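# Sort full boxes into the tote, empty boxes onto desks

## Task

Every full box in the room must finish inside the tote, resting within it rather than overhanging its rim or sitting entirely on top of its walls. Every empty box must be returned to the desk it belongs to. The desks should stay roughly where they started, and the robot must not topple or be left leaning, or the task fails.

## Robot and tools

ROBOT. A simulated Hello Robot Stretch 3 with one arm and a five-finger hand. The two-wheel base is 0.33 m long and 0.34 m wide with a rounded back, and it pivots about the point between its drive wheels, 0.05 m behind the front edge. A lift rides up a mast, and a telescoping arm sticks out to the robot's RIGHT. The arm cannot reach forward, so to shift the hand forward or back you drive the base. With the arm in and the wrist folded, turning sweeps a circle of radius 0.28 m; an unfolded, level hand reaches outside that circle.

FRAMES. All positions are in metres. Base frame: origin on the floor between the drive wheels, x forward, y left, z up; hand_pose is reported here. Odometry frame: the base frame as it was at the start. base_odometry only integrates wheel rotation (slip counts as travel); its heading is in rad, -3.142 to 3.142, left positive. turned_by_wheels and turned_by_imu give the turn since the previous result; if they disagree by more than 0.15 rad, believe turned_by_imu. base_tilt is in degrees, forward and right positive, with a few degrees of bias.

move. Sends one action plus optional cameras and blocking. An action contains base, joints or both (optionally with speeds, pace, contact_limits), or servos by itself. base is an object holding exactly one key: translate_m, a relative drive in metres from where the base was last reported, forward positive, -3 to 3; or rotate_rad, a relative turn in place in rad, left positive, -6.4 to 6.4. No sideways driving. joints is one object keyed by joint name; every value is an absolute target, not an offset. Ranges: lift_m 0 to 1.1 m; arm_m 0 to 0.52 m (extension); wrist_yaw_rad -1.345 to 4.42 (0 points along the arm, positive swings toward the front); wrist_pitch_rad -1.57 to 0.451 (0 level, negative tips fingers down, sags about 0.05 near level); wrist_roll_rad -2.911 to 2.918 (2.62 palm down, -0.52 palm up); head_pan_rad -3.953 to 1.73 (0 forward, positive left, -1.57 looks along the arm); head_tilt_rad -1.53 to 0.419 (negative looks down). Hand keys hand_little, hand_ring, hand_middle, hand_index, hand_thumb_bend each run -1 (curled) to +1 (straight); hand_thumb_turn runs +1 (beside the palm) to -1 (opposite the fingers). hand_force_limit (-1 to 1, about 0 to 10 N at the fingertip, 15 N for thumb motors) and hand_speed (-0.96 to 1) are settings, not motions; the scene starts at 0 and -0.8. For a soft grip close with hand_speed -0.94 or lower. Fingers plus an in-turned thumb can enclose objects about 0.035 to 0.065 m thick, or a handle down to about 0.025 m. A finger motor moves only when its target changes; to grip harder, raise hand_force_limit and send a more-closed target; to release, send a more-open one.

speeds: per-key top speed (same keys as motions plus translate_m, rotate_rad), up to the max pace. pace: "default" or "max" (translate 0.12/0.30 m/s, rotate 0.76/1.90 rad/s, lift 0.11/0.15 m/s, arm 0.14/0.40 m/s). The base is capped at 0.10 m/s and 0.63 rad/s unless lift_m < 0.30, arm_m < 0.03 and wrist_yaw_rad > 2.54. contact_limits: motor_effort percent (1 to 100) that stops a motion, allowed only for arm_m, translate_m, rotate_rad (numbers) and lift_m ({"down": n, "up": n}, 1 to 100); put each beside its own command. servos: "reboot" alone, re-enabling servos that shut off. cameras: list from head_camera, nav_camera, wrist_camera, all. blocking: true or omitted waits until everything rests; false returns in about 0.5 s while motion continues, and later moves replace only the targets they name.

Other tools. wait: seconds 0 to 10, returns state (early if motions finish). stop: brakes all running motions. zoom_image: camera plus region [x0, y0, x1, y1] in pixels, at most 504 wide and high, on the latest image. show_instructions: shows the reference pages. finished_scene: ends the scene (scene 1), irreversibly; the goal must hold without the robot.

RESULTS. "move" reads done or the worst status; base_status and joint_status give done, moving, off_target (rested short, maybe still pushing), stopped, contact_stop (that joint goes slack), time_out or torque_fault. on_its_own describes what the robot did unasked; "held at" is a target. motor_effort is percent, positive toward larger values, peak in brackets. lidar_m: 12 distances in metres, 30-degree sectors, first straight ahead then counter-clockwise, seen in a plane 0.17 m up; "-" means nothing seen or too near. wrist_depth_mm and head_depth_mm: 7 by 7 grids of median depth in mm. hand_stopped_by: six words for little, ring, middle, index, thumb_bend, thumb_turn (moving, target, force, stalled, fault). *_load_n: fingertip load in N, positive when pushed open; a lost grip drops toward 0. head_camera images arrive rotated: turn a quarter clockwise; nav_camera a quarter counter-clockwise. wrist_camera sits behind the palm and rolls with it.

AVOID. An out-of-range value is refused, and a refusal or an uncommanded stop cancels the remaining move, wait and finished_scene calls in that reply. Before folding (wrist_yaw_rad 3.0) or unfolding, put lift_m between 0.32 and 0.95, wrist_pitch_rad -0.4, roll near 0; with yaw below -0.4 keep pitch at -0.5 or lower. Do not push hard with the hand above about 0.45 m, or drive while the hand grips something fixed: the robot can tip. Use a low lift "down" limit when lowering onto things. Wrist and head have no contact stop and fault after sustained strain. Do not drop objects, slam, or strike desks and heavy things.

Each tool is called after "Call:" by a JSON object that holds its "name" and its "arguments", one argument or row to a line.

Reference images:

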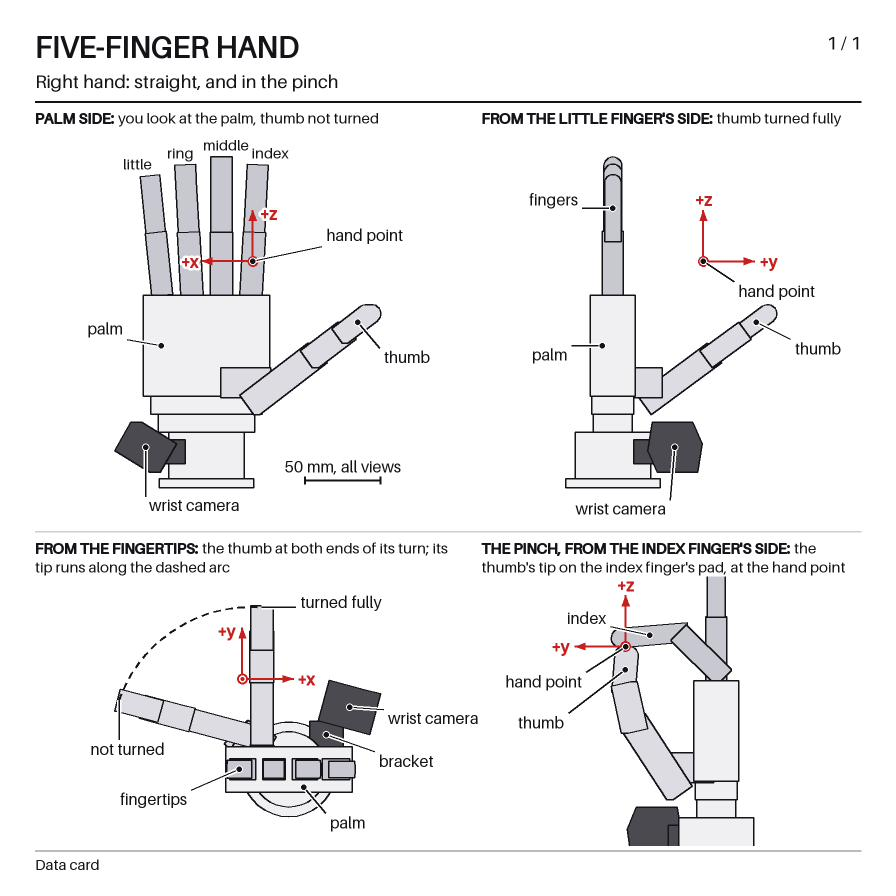

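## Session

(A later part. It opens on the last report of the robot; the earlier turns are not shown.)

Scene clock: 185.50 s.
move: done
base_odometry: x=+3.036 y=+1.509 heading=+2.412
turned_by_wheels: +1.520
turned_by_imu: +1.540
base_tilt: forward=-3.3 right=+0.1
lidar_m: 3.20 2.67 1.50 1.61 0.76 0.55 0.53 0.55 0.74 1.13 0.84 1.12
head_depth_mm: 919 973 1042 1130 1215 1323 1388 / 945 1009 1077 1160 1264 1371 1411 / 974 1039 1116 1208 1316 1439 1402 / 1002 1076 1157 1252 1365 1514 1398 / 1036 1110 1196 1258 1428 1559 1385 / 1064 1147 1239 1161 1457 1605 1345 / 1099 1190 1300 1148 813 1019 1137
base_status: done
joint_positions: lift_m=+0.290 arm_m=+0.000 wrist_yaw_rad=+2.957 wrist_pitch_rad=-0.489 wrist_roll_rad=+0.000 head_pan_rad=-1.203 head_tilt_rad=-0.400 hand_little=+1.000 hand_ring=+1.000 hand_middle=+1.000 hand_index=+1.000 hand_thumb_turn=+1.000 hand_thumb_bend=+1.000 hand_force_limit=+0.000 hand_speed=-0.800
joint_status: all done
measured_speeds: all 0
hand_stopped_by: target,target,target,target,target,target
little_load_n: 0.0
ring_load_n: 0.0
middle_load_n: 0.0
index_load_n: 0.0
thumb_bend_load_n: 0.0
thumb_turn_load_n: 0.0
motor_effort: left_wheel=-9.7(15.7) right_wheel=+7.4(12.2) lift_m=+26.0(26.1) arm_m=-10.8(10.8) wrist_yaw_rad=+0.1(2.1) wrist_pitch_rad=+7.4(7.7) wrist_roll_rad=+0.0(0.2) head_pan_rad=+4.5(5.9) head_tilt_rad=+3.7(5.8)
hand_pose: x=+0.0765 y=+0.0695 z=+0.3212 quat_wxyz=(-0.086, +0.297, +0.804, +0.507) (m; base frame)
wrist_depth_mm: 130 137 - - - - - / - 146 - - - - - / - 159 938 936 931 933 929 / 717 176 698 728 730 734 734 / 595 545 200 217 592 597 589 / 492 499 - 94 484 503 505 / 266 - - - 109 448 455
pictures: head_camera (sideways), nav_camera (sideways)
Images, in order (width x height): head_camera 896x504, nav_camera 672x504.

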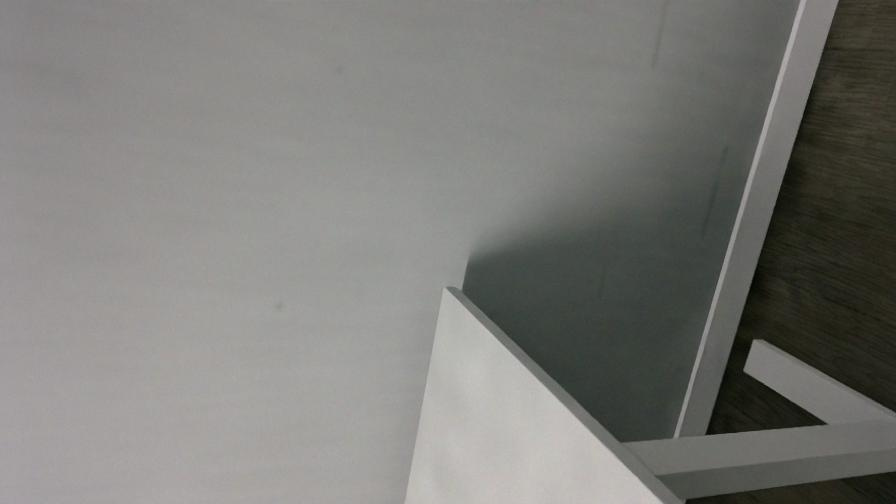

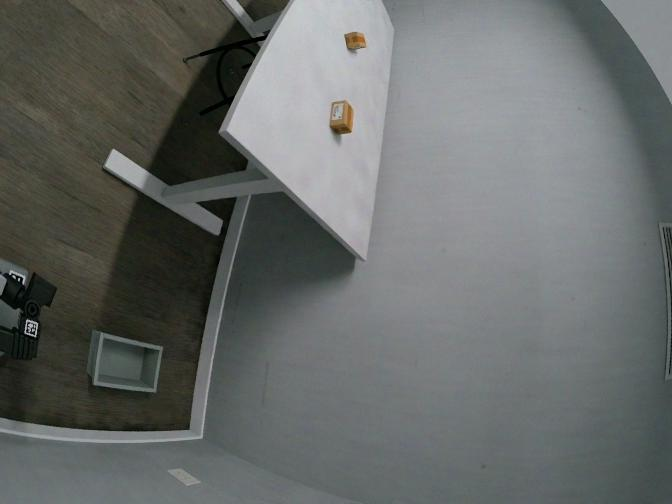

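Call:
{"name": "move", "arguments": {
  "base": {"translate_m": 0.8},
  "joints": {"head_pan_rad": -1.57, "head_tilt_rad": -0.6},
  "contact_limits": {"translate_m": 40},
  "speeds": {"translate_m": 0.2},
  "cameras": ["head_camera", "nav_camera"]
}}

Call:
{"name": "move", "arguments": {
  "joints": {"lift_m": 0.75, "wrist_pitch_rad": -0.4, "wrist_roll_rad": 0},
  "pace": "max"
}}

Call:
{"name": "move", "arguments": {
  "joints": {"wrist_yaw_rad": 0},
  "cameras": ["head_camera"]
}}

Scene clock: 196.87 s.
move: done
base_odometry: x=+2.439 y=+2.042 heading=+2.412
turned_by_wheels: +0.000
turned_by_imu: +0.000
base_tilt: forward=-3.2 right=+0.0
lidar_m: 1.97 2.07 1.53 1.48 1.91 1.38 1.32 1.36 0.69 0.63 0.60 1.17
head_depth_mm: 958 1062 1170 844 661 544 1222 / 951 1056 1134 837 656 542 1209 / 949 1054 1122 801 652 538 1204 / 944 1050 1115 758 647 535 1210 / 944 1040 1107 812 642 532 1201 / 936 1036 1097 806 638 529 1197 / 937 1036 1082 801 633 527 1169
base_status: done
joint_positions: lift_m=+0.290 arm_m=+0.000 wrist_yaw_rad=+2.957 wrist_pitch_rad=-0.489 wrist_roll_rad=+0.000 head_pan_rad=-1.571 head_tilt_rad=-0.600 hand_little=+1.000 hand_ring=+1.000 hand_middle=+1.000 hand_index=+1.000 hand_thumb_turn=+1.000 hand_thumb_bend=+1.000 hand_force_limit=+0.000 hand_speed=-0.800
joint_status: all done
measured_speeds: all 0
hand_stopped_by: target,target,target,target,target,target
little_load_n: 0.0
ring_load_n: 0.0
middle_load_n: 0.0
index_load_n: 0.0
thumb_bend_load_n: 0.0
thumb_turn_load_n: 0.0
motor_effort: left_wheel=+3.1(9.7) right_wheel=+4.5(13.4) lift_m=+27.4(27.9) arm_m=-11.4(12.2) wrist_yaw_rad=-1.1(2.0) wrist_pitch_rad=+7.3(7.8) wrist_roll_rad=+0.2(0.2) head_pan_rad=-0.8(4.3) head_tilt_rad=-4.2(5.1)
contact_limits: translate_m 40 (maximum 100)
hand_pose: x=+0.0765 y=+0.0695 z=+0.3212 quat_wxyz=(-0.086, +0.297, +0.804, +0.507) (m; base frame)
wrist_depth_mm: 132 137 - - - - - / - 146 - - - - - / 903 159 919 929 938 952 957 / 717 176 696 726 729 726 736 / 584 548 200 217 600 602 597 / 501 500 - 94 490 504 507 / 267 - - - 109 447 447
pictures: head_camera (sideways), nav_camera (sideways)
Images, in order (width x height): head_camera 896x504, nav_camera 672x504.

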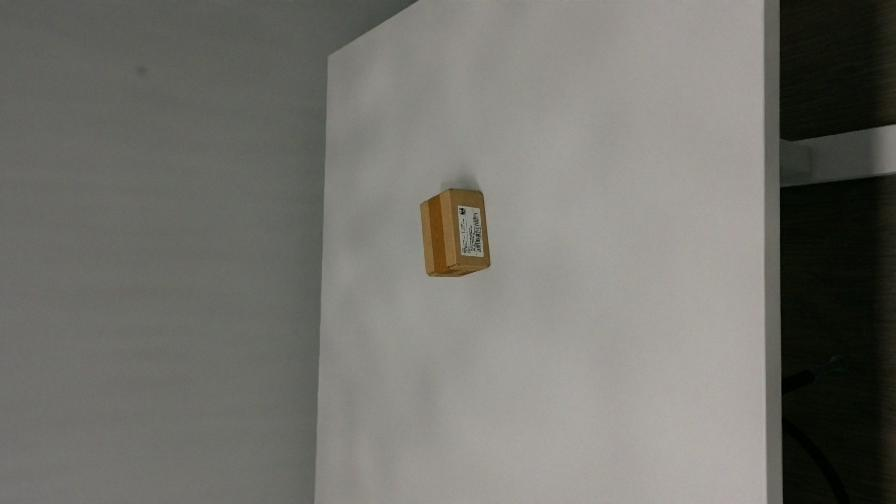

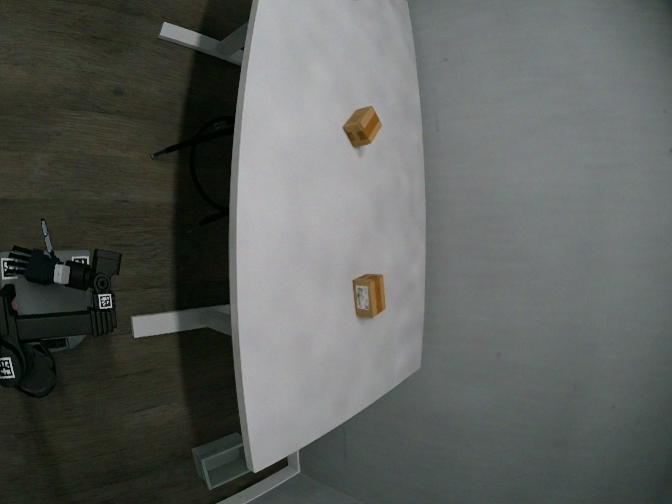

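Scene clock: 200.73 s.
move: done
base_odometry: x=+2.439 y=+2.042 heading=+2.412
turned_by_wheels: +0.000
turned_by_imu: +0.000
base_tilt: forward=-3.3 right=+0.1
lidar_m: 1.97 2.07 1.53 1.48 1.90 1.38 1.32 1.37 0.69 0.63 0.60 1.17
head_depth_mm: 959 1062 1165 843 660 545 1220 / 955 1052 1128 839 656 540 1221 / 953 1054 1123 799 652 538 1210 / 947 1050 1119 761 647 535 1205 / 941 1042 1110 816 643 531 1205 / 940 1038 1098 806 638 528 1192 / 936 1033 1082 801 634 526 1172
base_status: not commanded
joint_positions: lift_m=+0.750 arm_m=+0.000 wrist_yaw_rad=+2.957 wrist_pitch_rad=-0.442 wrist_roll_rad=+0.000 head_pan_rad=-1.571 head_tilt_rad=-0.600 hand_little=+1.000 hand_ring=+1.000 hand_middle=+1.000 hand_index=+1.000 hand_thumb_turn=+1.000 hand_thumb_bend=+1.000 hand_force_limit=+0.000 hand_speed=-0.800
joint_status: all done
measured_speeds: all 0
hand_stopped_by: target,target,target,target,target,target
little_load_n: 0.0
ring_load_n: 0.5
middle_load_n: 0.0
index_load_n: 0.0
thumb_bend_load_n: 0.0
thumb_turn_load_n: 0.0
motor_effort: left_wheel=+2.7(3.4) right_wheel=+4.7(5.0) lift_m=+29.8(34.0) arm_m=-11.0(11.9) wrist_yaw_rad=-0.2(1.5) wrist_pitch_rad=+8.0(9.8) wrist_roll_rad=+0.0(1.8) head_pan_rad=+2.4(3.2) head_tilt_rad=-4.2(4.7)
contact_limits: translate_m 40 (maximum 100)
hand_pose: x=+0.0773 y=+0.0743 z=+0.7921 quat_wxyz=(-0.090, +0.293, +0.793, +0.527) (m; base frame)
wrist_depth_mm: 130 135 - - - - - / - 142 - - - - - / - 156 - - - - - / - 168 - - - - - / - 192 188 216 - - - / - - - 94 - - - / 946 - - - 109 970 997
pictures: none

Scene clock: 203.23 s.
move: off_target
base_odometry: x=+2.439 y=+2.042 heading=+2.412
turned_by_wheels: +0.000
turned_by_imu: +0.000
base_tilt: forward=-3.2 right=+0.1
lidar_m: 1.97 2.07 1.53 1.48 1.89 1.38 1.33 1.37 0.69 0.63 0.60 1.17
head_depth_mm: 957 1065 1173 840 660 543 1229 / 955 1059 1127 835 655 540 1212 / 950 1050 1122 799 653 537 1159 / 942 1047 1117 760 646 536 391 / 942 1042 1106 816 643 531 1150 / 938 1036 1095 804 637 528 1193 / 927 1033 1078 798 634 526 1168
base_status: not commanded
joint_positions: lift_m=+0.750 arm_m=+0.000 wrist_yaw_rad=+0.026 wrist_pitch_rad=-0.582 wrist_roll_rad=-0.032 head_pan_rad=-1.571 head_tilt_rad=-0.601 hand_little=+1.000 hand_ring=+1.000 hand_middle=+1.000 hand_index=+1.000 hand_thumb_turn=+1.000 hand_thumb_bend=+1.000 hand_force_limit=+0.000 hand_speed=-0.800
joint_status: wrist_yaw_rad off_target (ended at +0.026, target +0.000)
measured_speeds: all 0
hand_stopped_by: target,target,target,target,target,target
little_load_n: 0.0
ring_load_n: 0.0
middle_load_n: 0.0
index_load_n: 0.0
thumb_bend_load_n: 0.0
thumb_turn_load_n: 0.0
on_its_own: wrist_yaw_rad is at rest, and its effort (-22.6) is outside its rest range (-9 to +9)
motor_effort: left_wheel=+3.0(3.7) right_wheel=+0.8(4.7) lift_m=+39.5(39.5) arm_m=+13.6(18.0) wrist_yaw_rad=-22.6(44.8) wrist_pitch_rad=+34.0(34.2) wrist_roll_rad=+10.6(10.7) head_pan_rad=+3.6(4.2) head_tilt_rad=-3.0(5.0)
contact_limits: translate_m 40 (maximum 100)
hand_pose: x=-0.0713 y=-0.3651 z=+0.7618 quat_wxyz=(+0.458, +0.857, -0.203, +0.121) (m; base frame)
wrist_depth_mm: 173 167 171 178 185 190 198 / 121 116 125 134 138 134 137 / - 100 102 100 98 105 106 / - 86 85 85 83 88 89 / - - 93 90 91 - 86 / 926 987 - 94 136 991 994 / 836 - - - 109 904 918
pictures: head_camera (sideways)
Images, in order (width x height): head_camera 896x504.

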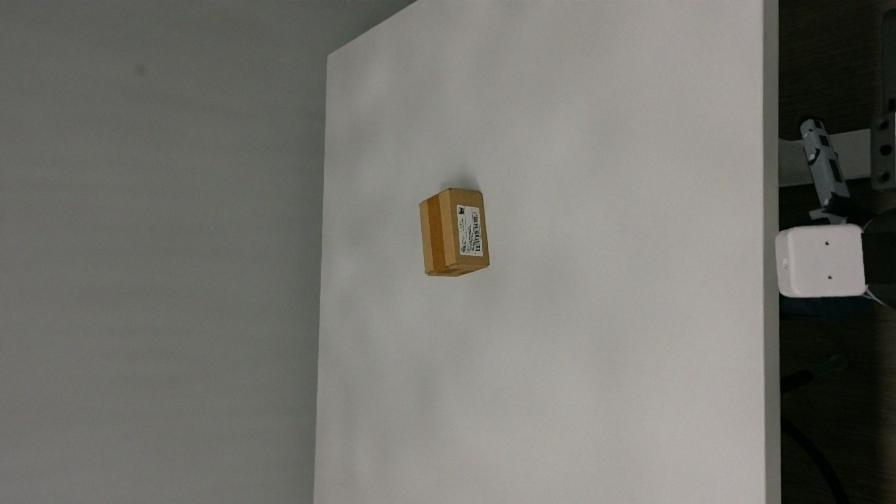

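Call:
{"name": "move", "arguments": {
  "joints": {"wrist_yaw_rad": 1.3},
  "cameras": ["nav_camera"]
}}

Call:
{"name": "move", "arguments": {
  "joints": {"lift_m": 0.95},
  "pace": "max"
}}

Call:
{"name": "move", "arguments": {
  "joints": {"wrist_yaw_rad": 0.0, "wrist_pitch_rad": 0.0},
  "cameras": ["head_camera", "nav_camera", "wrist_camera"]
}}

Scene clock: 213.27 s.
move: done
base_odometry: x=+2.439 y=+2.042 heading=+2.412
turned_by_wheels: +0.000
turned_by_imu: +0.001
base_tilt: forward=-3.2 right=+0.1
lidar_m: 1.97 2.07 1.53 1.48 1.90 1.38 1.32 1.37 0.69 0.63 0.61 1.17
head_depth_mm: 960 1065 1171 840 661 545 1221 / 953 1057 1128 837 655 540 1220 / 950 1054 1121 798 652 538 1186 / 944 1051 1117 760 647 535 1198 / 942 1039 1110 811 643 531 1206 / 935 1036 1092 806 638 529 1174 / 936 1035 1082 799 634 526 1162
base_status: not commanded
joint_positions: lift_m=+0.750 arm_m=+0.000 wrist_yaw_rad=+1.298 wrist_pitch_rad=-0.630 wrist_roll_rad=-0.003 head_pan_rad=-1.570 head_tilt_rad=-0.601 hand_little=+1.000 hand_ring=+1.000 hand_middle=+1.000 hand_index=+1.000 hand_thumb_turn=+1.000 hand_thumb_bend=+1.000 hand_force_limit=+0.000 hand_speed=-0.800
joint_status: all done
measured_speeds: all 0
hand_stopped_by: target,target,target,target,target,target
little_load_n: 0.0
ring_load_n: 0.0
middle_load_n: 0.0
index_load_n: 0.0
thumb_bend_load_n: 0.0
thumb_turn_load_n: 0.0
on_its_own: wrist_pitch_rad is held at -0.599, not at your -0.400, by its stall guard, which is not easing now
motor_effort: left_wheel=+1.6(2.1) right_wheel=+1.5(1.9) lift_m=+25.7(26.1) arm_m=+4.8(4.8) wrist_yaw_rad=+2.3(5.0) wrist_pitch_rad=+5.8(6.1) wrist_roll_rad=+1.3(1.4) head_pan_rad=+2.6(4.2) head_tilt_rad=+2.2(3.3)
contact_limits: translate_m 40 (maximum 100)
hand_pose: x=+0.1671 y=-0.2565 z=+0.7503 quat_wxyz=(+0.279, +0.825, +0.338, +0.357) (m; base frame)
wrist_depth_mm: - - - - - 173 148 / - - - - - - 134 / - - - - - 559 - / - - - - - 488 - / - - 122 217 - - 408 / 943 976 - 94 727 967 935 / 852 - - - 109 879 490
pictures: nav_camera (sideways)
Images, in order (width x height): nav_camera 672x504.

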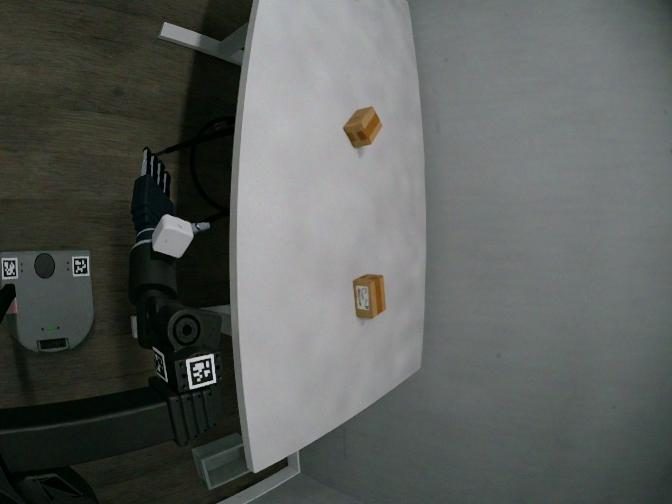

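Scene clock: 215.40 s.
move: done
base_odometry: x=+2.439 y=+2.042 heading=+2.412
turned_by_wheels: +0.000
turned_by_imu: +0.000
base_tilt: forward=-3.3 right=+0.1
lidar_m: 1.97 2.07 1.53 1.48 1.89 1.38 1.32 1.37 0.69 0.63 0.60 1.17
head_depth_mm: 957 1064 1167 842 - - 1202 / 951 1060 1128 833 697 - - / 949 1053 1121 798 692 - - / 947 1045 1114 761 665 - - / 938 1041 1110 814 643 543 - / 941 1038 1094 808 639 543 - / 932 1038 1081 801 635 553 -
base_status: not commanded
joint_positions: lift_m=+0.950 arm_m=+0.000 wrist_yaw_rad=+1.298 wrist_pitch_rad=-0.632 wrist_roll_rad=-0.003 head_pan_rad=-1.570 head_tilt_rad=-0.600 hand_little=+1.000 hand_ring=+1.000 hand_middle=+1.000 hand_index=+1.000 hand_thumb_turn=+1.000 hand_thumb_bend=+1.000 hand_force_limit=+0.000 hand_speed=-0.800
joint_status: all done
measured_speeds: all 0
hand_stopped_by: target,target,target,target,target,target
little_load_n: 0.0
ring_load_n: 0.0
middle_load_n: 0.0
index_load_n: 0.0
thumb_bend_load_n: 0.0
thumb_turn_load_n: 0.0
on_its_own: wrist_pitch_rad is held at -0.599, not at your -0.400, by its stall guard, which is not easing now
motor_effort: left_wheel=+1.5(2.1) right_wheel=+1.7(1.9) lift_m=+29.2(34.0) arm_m=+8.7(8.7) wrist_yaw_rad=+2.5(3.2) wrist_pitch_rad=+6.3(6.5) wrist_roll_rad=+1.3(1.4) head_pan_rad=+3.7(5.3) head_tilt_rad=+1.7(3.7)
contact_limits: translate_m 40 (maximum 100)
hand_pose: x=+0.1668 y=-0.2565 z=+0.9500 quat_wxyz=(+0.278, +0.825, +0.338, +0.357) (m; base frame)
wrist_depth_mm: - - - - - - - / - - - - - - - / - - - - - - - / - - - - - - - / - - 122 218 - 305 306 / - - - 94 275 275 275 / - - - - 105 249 251
pictures: none

Scene clock: 217.07 s.
move: done
base_odometry: x=+2.439 y=+2.042 heading=+2.412
turned_by_wheels: +0.000
turned_by_imu: +0.000
base_tilt: forward=-3.3 right=+0.0
lidar_m: 1.97 2.07 1.53 1.48 1.90 1.37 1.32 1.37 0.69 0.63 0.60 1.17
head_depth_mm: 957 1063 1171 843 - - - / 951 1056 1126 834 676 - - / 952 1052 1122 861 - - - / 946 1046 1117 393 - - - / 940 1040 1109 757 642 532 1198 / 938 1039 1095 807 639 528 1198 / 934 1032 1081 802 634 527 1167
base_status: not commanded
joint_positions: lift_m=+0.950 arm_m=+0.000 wrist_yaw_rad=+0.002 wrist_pitch_rad=-0.051 wrist_roll_rad=-0.003 head_pan_rad=-1.570 head_tilt_rad=-0.600 hand_little=+1.000 hand_ring=+1.000 hand_middle=+1.000 hand_index=+1.000 hand_thumb_turn=+1.000 hand_thumb_bend=+1.000 hand_force_limit=+0.000 hand_speed=-0.800
joint_status: all done
measured_speeds: all 0
hand_stopped_by: target,target,target,target,target,target
little_load_n: 0.0
ring_load_n: 0.0
middle_load_n: 0.0
index_load_n: 0.0
thumb_bend_load_n: 0.0
thumb_turn_load_n: 0.0
motor_effort: left_wheel=+1.7(2.0) right_wheel=+1.3(1.9) lift_m=+25.7(29.3) arm_m=+11.9(11.9) wrist_yaw_rad=-2.2(6.6) wrist_pitch_rad=+9.8(10.0) wrist_roll_rad=+1.2(1.4) head_pan_rad=+3.7(4.3) head_tilt_rad=+2.7(3.6)
contact_limits: translate_m 40 (maximum 100)
hand_pose: x=-0.0774 y=-0.3979 z=+1.0886 quat_wxyz=(+0.665, +0.701, -0.186, +0.177) (m; base frame)
wrist_depth_mm: - - - - - - - / - - - - - - - / - - - - - - - / - - - - - - - / - - - 162 - - - / - - - 94 126 - - / 428 - - - 105 - 103
pictures: head_camera (sideways), nav_camera (sideways), wrist_camera
Images, in order (width x height): head_camera 896x504, nav_camera 672x504, wrist_camera 644x364.

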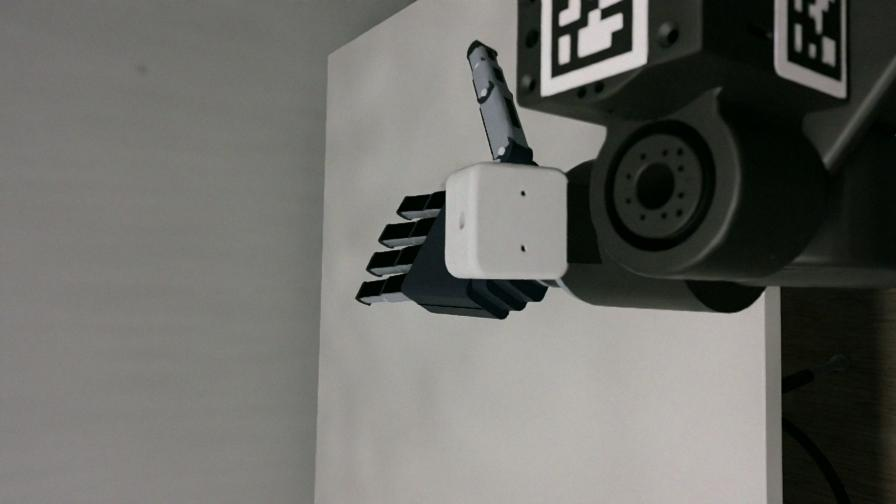

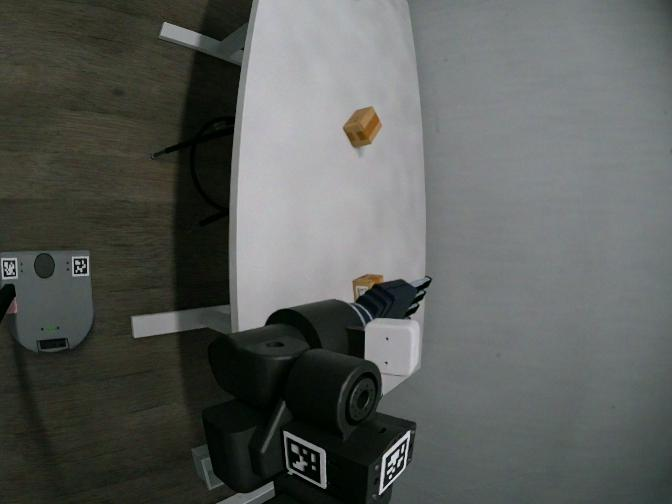

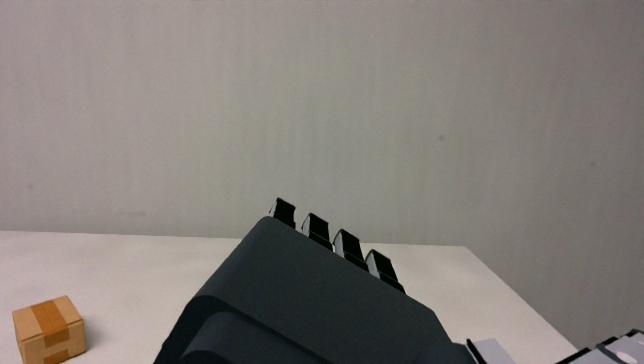

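Call:
{"name": "move", "arguments": {
  "joints": {"wrist_roll_rad": 2.62, "wrist_pitch_rad": -0.62, "hand_thumb_turn": -1, "hand_speed": 0.0},
  "cameras": ["head_camera", "wrist_camera"]
}}

Scene clock: 263.00 s.
move: done
base_odometry: x=+2.439 y=+2.042 heading=+2.412
turned_by_wheels: +0.000
turned_by_imu: +0.000
base_tilt: forward=-3.3 right=+0.0
lidar_m: 1.97 2.07 1.53 1.48 1.90 1.37 1.32 1.37 0.69 0.63 0.60 1.17
head_depth_mm: 957 1062 1170 839 - - - / 952 1055 1129 835 697 - - / 947 1052 1124 800 674 - - / 945 1049 1120 759 667 - - / 944 1040 1108 814 643 507 1198 / 938 1039 1098 808 638 529 1192 / 934 1032 1085 798 636 525 1169
base_status: not commanded
joint_positions: lift_m=+0.950 arm_m=+0.000 wrist_yaw_rad=+0.002 wrist_pitch_rad=-0.648 wrist_roll_rad=+2.616 head_pan_rad=-1.570 head_tilt_rad=-0.600 hand_little=+1.000 hand_ring=+1.000 hand_middle=+1.000 hand_index=+1.000 hand_thumb_turn=-1.000 hand_thumb_bend=+1.000 hand_force_limit=+0.000 hand_speed=+0.000
joint_status: all done
measured_speeds: all 0
hand_stopped_by: target,target,target,target,target,target
little_load_n: 0.0
ring_load_n: 0.0
middle_load_n: 0.0
index_load_n: 0.0
thumb_bend_load_n: 0.0
thumb_turn_load_n: 0.0
motor_effort: left_wheel=+1.7(2.1) right_wheel=+1.4(2.0) lift_m=+28.8(29.0) arm_m=+9.4(12.0) wrist_yaw_rad=-2.1(3.2) wrist_pitch_rad=+5.5(9.4) wrist_roll_rad=+1.5(2.8) head_pan_rad=+2.6(4.5) head_tilt_rad=+2.1(4.4)
contact_limits: translate_m 40 (maximum 100)
hand_pose: x=+0.0096 y=-0.2952 z=+0.8690 quat_wxyz=(+0.000, +0.002, -0.896, +0.445) (m; base frame)
wrist_depth_mm: 295 260 215 198 988 906 805 / - 292 257 211 202 972 871 / - - 288 254 215 96 997 / - - - 292 258 - 211 / - - - 162 - - 210 / - - - 94 126 - 252 / - - - - - - 290
pictures: head_camera (sideways), wrist_camera
Images, in order (width x height): head_camera 896x504, wrist_camera 644x364.

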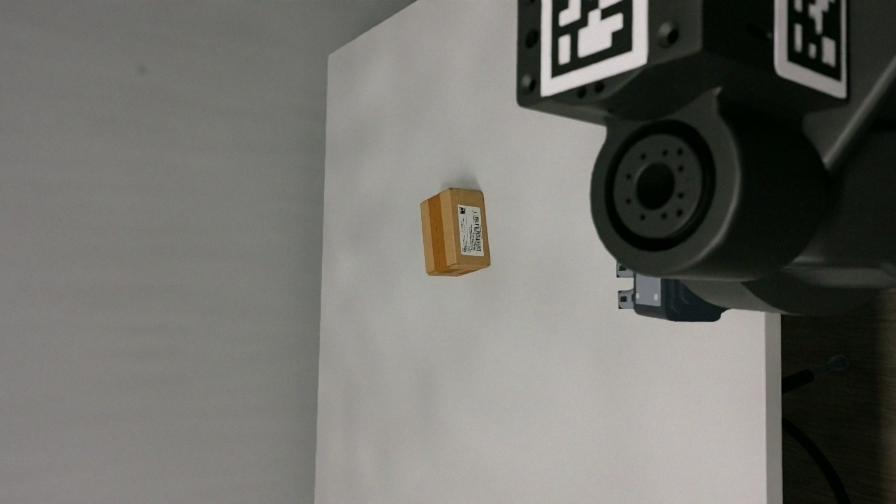

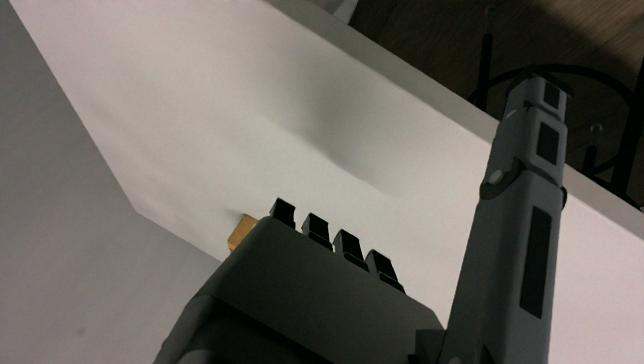

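Call:
{"name": "zoom_image", "arguments": {
  "camera": "head_camera",
  "region": [380, 150, 540, 310]
}}

Scaled by 3.150 from the camera's 896x504 image, which has a finer 1280x720 frame.

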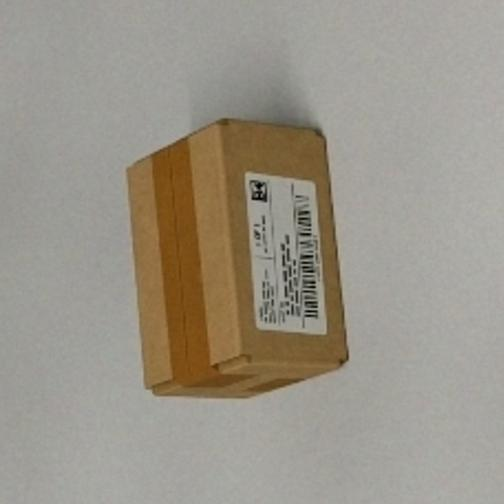

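Call:
{"name": "move", "arguments": {
  "base": {"translate_m": -0.06},
  "joints": {"lift_m": 1.0, "wrist_yaw_rad": 0.175, "wrist_pitch_rad": -0.66, "arm_m": 0.40},
  "cameras": ["head_camera", "wrist_camera"]
}}

Scene clock: 301.77 s.
move: done
base_odometry: x=+2.484 y=+2.002 heading=+2.412
turned_by_wheels: +0.000
turned_by_imu: +0.001
base_tilt: forward=-3.2 right=+0.1
lidar_m: 2.03 2.09 1.55 1.47 1.82 1.31 1.27 1.31 0.67 0.67 0.64 0.64
head_depth_mm: 955 1017 1233 840 661 543 1226 / 940 367 1096 834 656 540 1220 / 912 455 1081 824 651 536 1184 / 931 470 566 760 647 534 1198 / 942 1037 1002 758 641 531 1202 / 937 1039 1093 805 638 528 1178 / 933 1030 1075 802 633 525 1191
base_status: done
joint_positions: lift_m=+1.000 arm_m=+0.400 wrist_yaw_rad=+0.173 wrist_pitch_rad=-0.687 wrist_roll_rad=+2.616 head_pan_rad=-1.570 head_tilt_rad=-0.600 hand_little=+1.000 hand_ring=+1.000 hand_middle=+1.000 hand_index=+1.000 hand_thumb_turn=-1.000 hand_thumb_bend=+1.000 hand_force_limit=+0.000 hand_speed=+0.000
joint_status: all done
measured_speeds: all 0
hand_stopped_by: target,target,target,target,target,target
little_load_n: 0.0
ring_load_n: 0.0
middle_load_n: 0.0
index_load_n: 0.0
thumb_bend_load_n: 0.0
thumb_turn_load_n: 0.0
motor_effort: left_wheel=-8.8(9.7) right_wheel=-0.3(8.3) lift_m=+25.9(33.3) arm_m=+11.4(13.7) wrist_yaw_rad=+0.7(4.0) wrist_pitch_rad=+5.6(6.0) wrist_roll_rad=+1.3(1.5) head_pan_rad=+1.4(4.1) head_tilt_rad=+3.0(3.5)
hand_pose: x=+0.0332 y=-0.6791 z=+0.9133 quat_wxyz=(-0.036, +0.079, -0.901, +0.426) (m; base frame)
wrist_depth_mm: - 297 267 232 153 140 159 / - - 296 266 174 154 174 / - - - 295 267 96 199 / - - - - - - 228 / - - - 163 - - 262 / - - - 94 126 - 293 / - - - - - - -
pictures: head_camera (sideways), wrist_camera
Images, in order (width x height): head_camera 896x504, wrist_camera 644x364.

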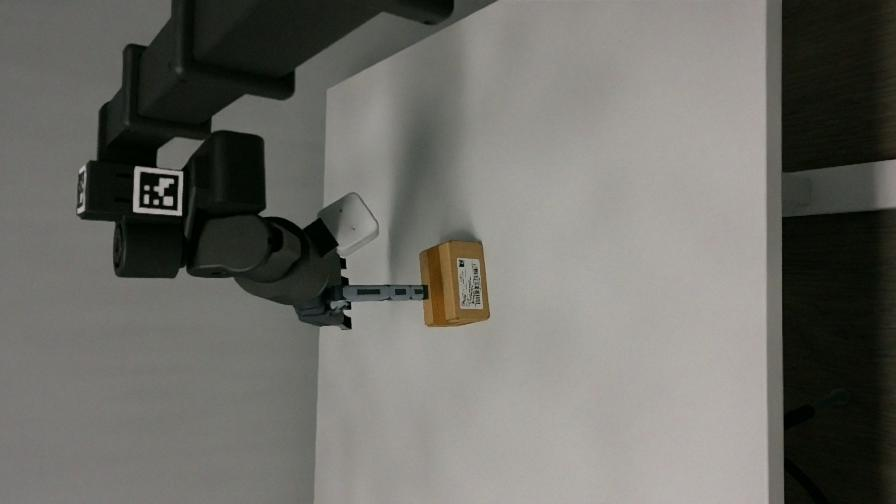

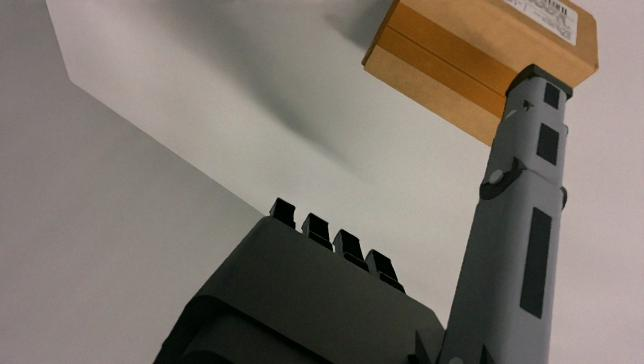

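Call:
{"name": "move", "arguments": {
  "joints": {"lift_m": 0.93},
  "contact_limits": {"lift_m": {"down": 14}},
  "speeds": {"lift_m": 0.05},
  "cameras": ["head_camera"]
}}

Call:
{"name": "zoom_image", "arguments": {
  "camera": "head_camera",
  "region": [350, 180, 550, 380]
}}

Scene clock: 317.43 s.
move: contact_stop
base_odometry: x=+2.484 y=+2.002 heading=+2.412
turned_by_wheels: +0.000
turned_by_imu: +0.000
base_tilt: forward=-3.2 right=+0.1
lidar_m: 2.03 2.09 1.55 1.47 1.82 1.31 1.26 1.30 0.67 0.67 0.65 0.65
head_depth_mm: 958 1048 291 - 641 543 1227 / 956 435 343 832 658 541 1218 / 953 471 975 826 652 536 1178 / 949 490 522 758 647 533 1204 / 942 1039 1098 755 640 532 1201 / 938 1037 1090 804 637 528 1172 / 934 1030 1080 796 632 525 1189
base_status: not commanded
joint_positions: lift_m=+0.960 arm_m=+0.400 wrist_yaw_rad=+0.176 wrist_pitch_rad=-0.654 wrist_roll_rad=+2.633 head_pan_rad=-1.570 head_tilt_rad=-0.600 hand_little=+1.000 hand_ring=+1.000 hand_middle=+1.000 hand_index=+1.000 hand_thumb_turn=-1.000 hand_thumb_bend=+1.000 hand_force_limit=+0.000 hand_speed=+0.000
joint_status: lift_m contact_stop (moved -0.040 of -0.070)
measured_speeds: translate_m=+0.000 rotate_rad=+0.000 lift_m=+0.003 arm_m=+0.000 wrist_yaw_rad=+0.000 wrist_pitch_rad=-0.024 wrist_roll_rad=+0.000 head_pan_rad=+0.000 head_tilt_rad=+0.000
hand_stopped_by: target,target,target,target,target,target
little_load_n: 0.0
ring_load_n: 0.0
middle_load_n: 0.0
index_load_n: 0.0
thumb_bend_load_n: 0.0
thumb_turn_load_n: -1.0
on_its_own: lift_m is slack since a contact_stop (your +0.930 is given up)
motor_effort: left_wheel=-2.8(9.0) right_wheel=-0.6(1.1) lift_m=+24.1(26.1) arm_m=+7.0(8.6) wrist_yaw_rad=+0.4(2.8) wrist_pitch_rad=-0.8(5.4) wrist_roll_rad=-4.1(5.4) head_pan_rad=+2.4(3.9) head_tilt_rad=+2.1(3.3)
contact_limits: lift_m down 14 (down: maximum 72; up: maximum 65)
hand_pose: x=+0.0359 y=-0.6865 z=+0.8783 quat_wxyz=(-0.042, +0.072, -0.894, +0.440) (m; base frame)
wrist_depth_mm: 296 262 224 193 116 123 136 / - 295 264 223 133 118 144 / - - 297 265 156 99 162 / - - - 294 274 - 191 / - - - 163 - - 221 / - - - 94 126 - 267 / - - - - - - -
pictures: head_camera (sideways)
Images, in order (width x height): head_camera 896x504.

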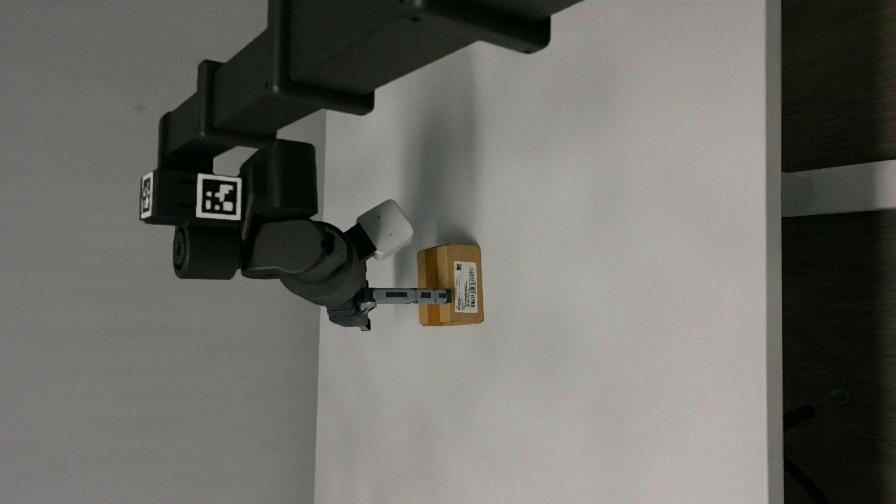

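Scaled by 2.520 from the camera's 896x504 image, which has a finer 1280x720 frame.

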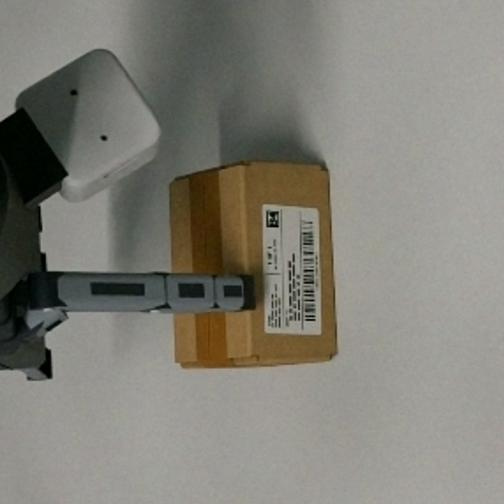

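Call:
{"name": "move", "arguments": {
  "joints": {"lift_m": 1.0},
  "cameras": ["head_camera"]
}}

Call:
{"name": "move", "arguments": {
  "joints": {"arm_m": 0.25},
  "cameras": ["head_camera"]
}}

Call:
{"name": "zoom_image", "arguments": {
  "camera": "head_camera",
  "region": [380, 200, 540, 360]
}}

Scene clock: 323.40 s.
move: done
base_odometry: x=+2.484 y=+2.002 heading=+2.412
turned_by_wheels: +0.000
turned_by_imu: +0.000
base_tilt: forward=-3.2 right=+0.1
lidar_m: 2.03 2.09 1.55 1.47 1.81 1.31 1.26 1.31 0.67 0.67 0.65 0.64
head_depth_mm: 959 1012 1232 840 660 544 1220 / 941 367 1091 835 656 541 1216 / 909 455 1077 828 649 537 1182 / 933 469 567 762 647 533 1208 / 939 1039 998 756 641 531 1200 / 936 1037 1093 803 637 527 1176 / 932 1036 1080 797 633 525 1189
base_status: not commanded
joint_positions: lift_m=+1.000 arm_m=+0.400 wrist_yaw_rad=+0.176 wrist_pitch_rad=-0.688 wrist_roll_rad=+2.625 head_pan_rad=-1.570 head_tilt_rad=-0.600 hand_little=+1.000 hand_ring=+1.000 hand_middle=+1.000 hand_index=+1.000 hand_thumb_turn=-1.000 hand_thumb_bend=+1.000 hand_force_limit=+0.000 hand_speed=+0.000
joint_status: all done
measured_speeds: all 0
hand_stopped_by: target,target,target,target,target,target
little_load_n: 0.0
ring_load_n: 0.0
middle_load_n: 0.0
index_load_n: 0.0
thumb_bend_load_n: 0.0
thumb_turn_load_n: 0.0
motor_effort: left_wheel=-2.8(3.1) right_wheel=-0.6(1.0) lift_m=+30.1(32.9) arm_m=+2.9(4.0) wrist_yaw_rad=-1.3(2.0) wrist_pitch_rad=+5.2(5.5) wrist_roll_rad=-1.5(1.6) head_pan_rad=+2.8(3.4) head_tilt_rad=+1.6(2.3)
hand_pose: x=+0.0341 y=-0.6790 z=+0.9134 quat_wxyz=(-0.039, +0.076, -0.901, +0.425) (m; base frame)
wrist_depth_mm: - 298 265 230 154 148 164 / - - 296 266 174 152 177 / - - - 295 267 96 199 / - - - - - - 228 / - - - 163 - - 263 / - - - 94 127 - 293 / - - - - - - -
pictures: head_camera (sideways)
Images, in order (width x height): head_camera 896x504.

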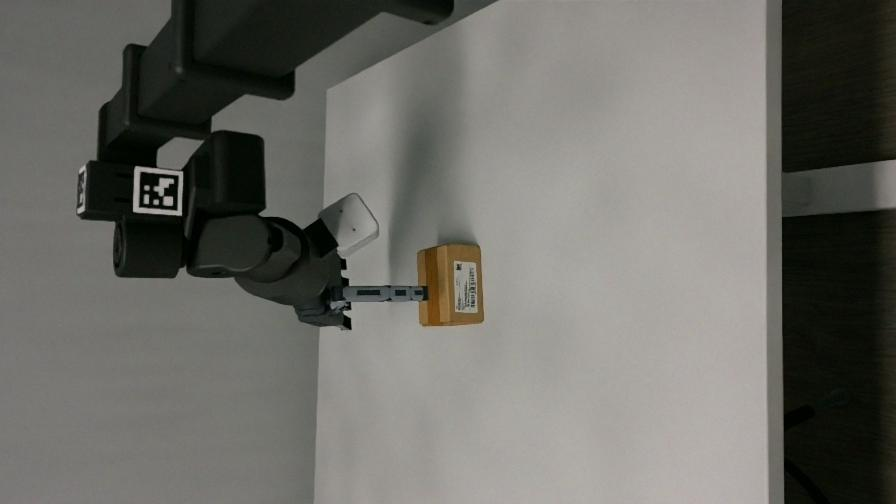

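Scene clock: 325.77 s.
move: done
base_odometry: x=+2.484 y=+2.002 heading=+2.412
turned_by_wheels: +0.000
turned_by_imu: +0.000
base_tilt: forward=-3.2 right=+0.1
lidar_m: 2.03 2.09 1.55 1.47 1.81 1.32 1.27 1.31 0.67 0.67 0.65 0.65
head_depth_mm: 963 1012 1209 874 661 543 1225 / 952 328 338 836 656 540 1223 / 938 320 341 769 649 537 1180 / 945 335 349 732 646 533 1204 / 937 1042 1109 730 639 531 1205 / 938 1038 1093 806 637 528 1177 / 933 1029 1077 798 633 526 1188
base_status: not commanded
joint_positions: lift_m=+1.000 arm_m=+0.250 wrist_yaw_rad=+0.176 wrist_pitch_rad=-0.688 wrist_roll_rad=+2.625 head_pan_rad=-1.570 head_tilt_rad=-0.600 hand_little=+1.000 hand_ring=+1.000 hand_middle=+1.000 hand_index=+1.000 hand_thumb_turn=-1.000 hand_thumb_bend=+1.000 hand_force_limit=+0.000 hand_speed=+0.000
joint_status: all done
measured_speeds: all 0
hand_stopped_by: target,target,target,target,target,target
little_load_n: 0.0
ring_load_n: 0.0
middle_load_n: 0.0
index_load_n: 0.0
thumb_bend_load_n: 0.0
thumb_turn_load_n: 0.0
motor_effort: left_wheel=-3.1(3.5) right_wheel=-0.2(0.8) lift_m=+25.7(30.1) arm_m=-11.6(13.2) wrist_yaw_rad=-0.9(1.8) wrist_pitch_rad=+5.4(5.6) wrist_roll_rad=-1.3(1.7) head_pan_rad=+1.6(3.2) head_tilt_rad=+0.6(2.2)
hand_pose: x=+0.0341 y=-0.5290 z=+0.9134 quat_wxyz=(-0.039, +0.076, -0.901, +0.425) (m; base frame)
wrist_depth_mm: - 294 266 231 205 183 165 / - - 295 266 231 198 181 / - - - 280 266 96 199 / - - - 283 286 - 229 / - - - 180 - - 263 / - - - 94 126 - 298 / - - - - - - -
pictures: head_camera (sideways)
Images, in order (width x height): head_camera 896x504.

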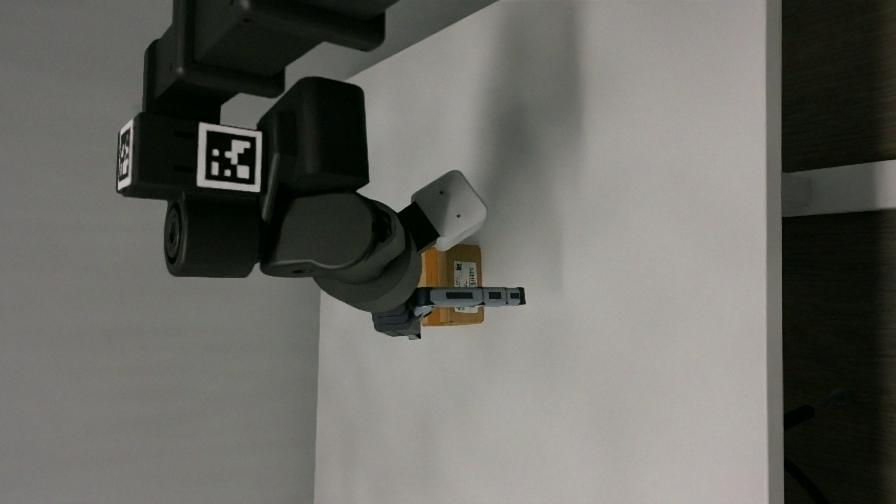

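Scaled by 3.150 from the camera's 896x504 image, which has a finer 1280x720 frame.

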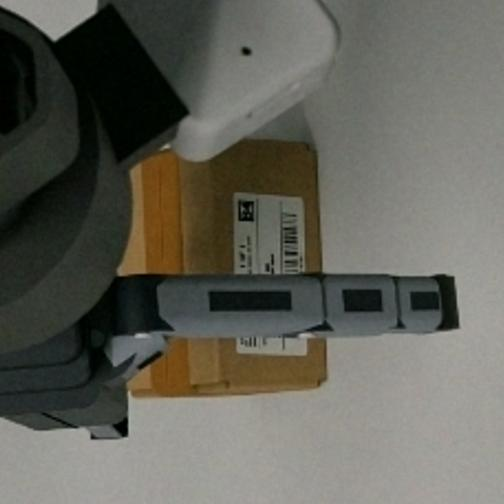

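Call:
{"name": "move", "arguments": {
  "joints": {"arm_m": 0.2}
}}

Call:
{"name": "move", "arguments": {
  "joints": {"lift_m": 0.86},
  "contact_limits": {"lift_m": {"down": 12}},
  "speeds": {"lift_m": 0.04},
  "cameras": ["head_camera"]
}}

Scene clock: 334.13 s.
move: done
base_odometry: x=+2.484 y=+2.002 heading=+2.412
turned_by_wheels: +0.000
turned_by_imu: +0.000
base_tilt: forward=-3.2 right=+0.2
lidar_m: 2.03 2.08 1.55 1.47 1.82 1.31 1.26 1.31 0.67 0.67 0.64 0.64
head_depth_mm: 957 1014 1208 838 660 543 1226 / 954 1008 292 773 656 541 1216 / 947 299 296 410 633 537 1181 / 945 999 307 363 646 533 1200 / 942 1039 1105 727 626 531 1202 / 939 1037 1095 803 638 528 1174 / 935 1034 1082 795 633 525 1189
base_status: not commanded
joint_positions: lift_m=+1.000 arm_m=+0.200 wrist_yaw_rad=+0.176 wrist_pitch_rad=-0.688 wrist_roll_rad=+2.625 head_pan_rad=-1.570 head_tilt_rad=-0.600 hand_little=+1.000 hand_ring=+1.000 hand_middle=+1.000 hand_index=+1.000 hand_thumb_turn=-1.000 hand_thumb_bend=+1.000 hand_force_limit=+0.000 hand_speed=+0.000
joint_status: all done
measured_speeds: all 0
hand_stopped_by: target,target,target,target,target,target
little_load_n: 0.0
ring_load_n: 0.0
middle_load_n: 0.0
index_load_n: 0.0
thumb_bend_load_n: 0.0
thumb_turn_load_n: 0.0
motor_effort: left_wheel=-2.9(3.2) right_wheel=-0.2(0.8) lift_m=+29.0(29.1) arm_m=-11.2(13.8) wrist_yaw_rad=-1.1(1.7) wrist_pitch_rad=+5.3(5.5) wrist_roll_rad=-1.3(1.5) head_pan_rad=+1.3(3.3) head_tilt_rad=+0.8(1.8)
hand_pose: x=+0.0341 y=-0.4790 z=+0.9134 quat_wxyz=(-0.039, +0.076, -0.901, +0.425) (m; base frame)
wrist_depth_mm: - 296 268 232 206 183 166 / - - 296 266 230 199 181 / - - - 303 266 96 199 / - - - 318 - - 229 / - - - 183 - - 264 / - - - 94 126 - 296 / - - - - - - -
pictures: none

Scene clock: 337.30 s.
move: contact_stop
base_odometry: x=+2.484 y=+2.002 heading=+2.412
turned_by_wheels: +0.000
turned_by_imu: -0.002
base_tilt: forward=-3.2 right=+0.1
lidar_m: 2.03 2.09 1.55 1.47 1.82 1.31 1.26 1.30 0.67 0.67 0.65 0.64
head_depth_mm: 958 1062 1171 293 - 543 1228 / 953 1054 1130 324 619 541 1219 / 952 1054 1020 337 465 537 1188 / 947 1043 1114 350 453 535 1202 / 944 1038 1107 758 590 531 1200 / 938 1032 1092 807 637 529 1168 / 935 1037 1079 798 632 526 1188
base_status: not commanded
joint_positions: lift_m=+0.914 arm_m=+0.200 wrist_yaw_rad=+0.177 wrist_pitch_rad=-0.686 wrist_roll_rad=+2.629 head_pan_rad=-1.570 head_tilt_rad=-0.600 hand_little=+1.000 hand_ring=+1.000 hand_middle=+1.000 hand_index=+1.000 hand_thumb_turn=-1.000 hand_thumb_bend=+1.000 hand_force_limit=+0.000 hand_speed=+0.000
joint_status: lift_m contact_stop (moved -0.086 of -0.140)
measured_speeds: translate_m=+0.000 rotate_rad=+0.000 lift_m=+0.001 arm_m=+0.000 wrist_yaw_rad=+0.000 wrist_pitch_rad=+0.000 wrist_roll_rad=+0.000 head_pan_rad=+0.000 head_tilt_rad=+0.000
hand_stopped_by: target,target,target,target,target,target
little_load_n: 0.0
ring_load_n: 0.0
middle_load_n: 0.0
index_load_n: 0.0
thumb_bend_load_n: 0.5
thumb_turn_load_n: 0.5
on_its_own: lift_m is slack since a contact_stop (your +0.860 is given up)
motor_effort: left_wheel=-2.7(3.6) right_wheel=+0.4(0.9) lift_m=+26.6(28.2) arm_m=+13.0(13.0) wrist_yaw_rad=-1.2(2.5) wrist_pitch_rad=+5.1(6.0) wrist_roll_rad=-2.8(5.3) head_pan_rad=+1.0(3.3) head_tilt_rad=+0.3(1.5)
contact_limits: lift_m down 12 (down: maximum 72; up: maximum 65)
hand_pose: x=+0.0346 y=-0.4793 z=+0.8278 quat_wxyz=(-0.040, +0.075, -0.901, +0.426) (m; base frame)
wrist_depth_mm: 217 182 154 136 118 105 99 / 267 221 181 155 135 121 109 / - 273 221 183 154 99 117 / - - 275 220 185 - 133 / - - 107 216 231 - 154 / - - - 94 129 - 181 / - - - - - - 224
pictures: head_camera (sideways)
Images, in order (width x height): head_camera 896x504.

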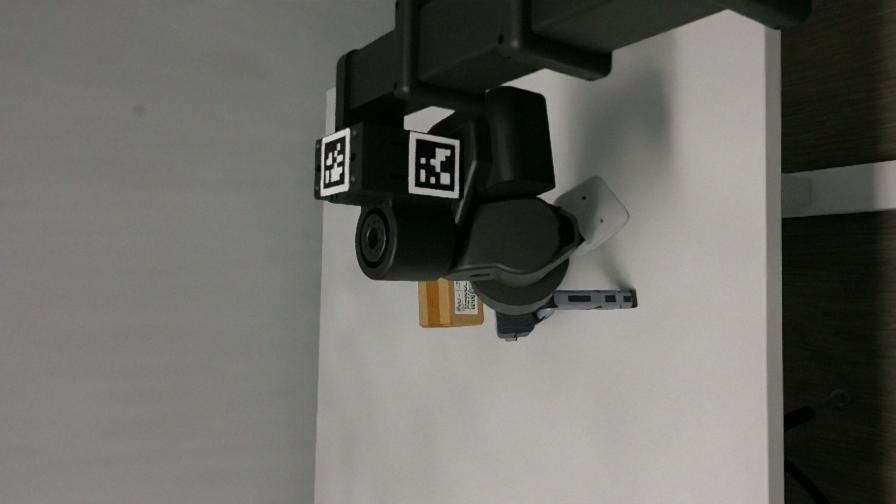

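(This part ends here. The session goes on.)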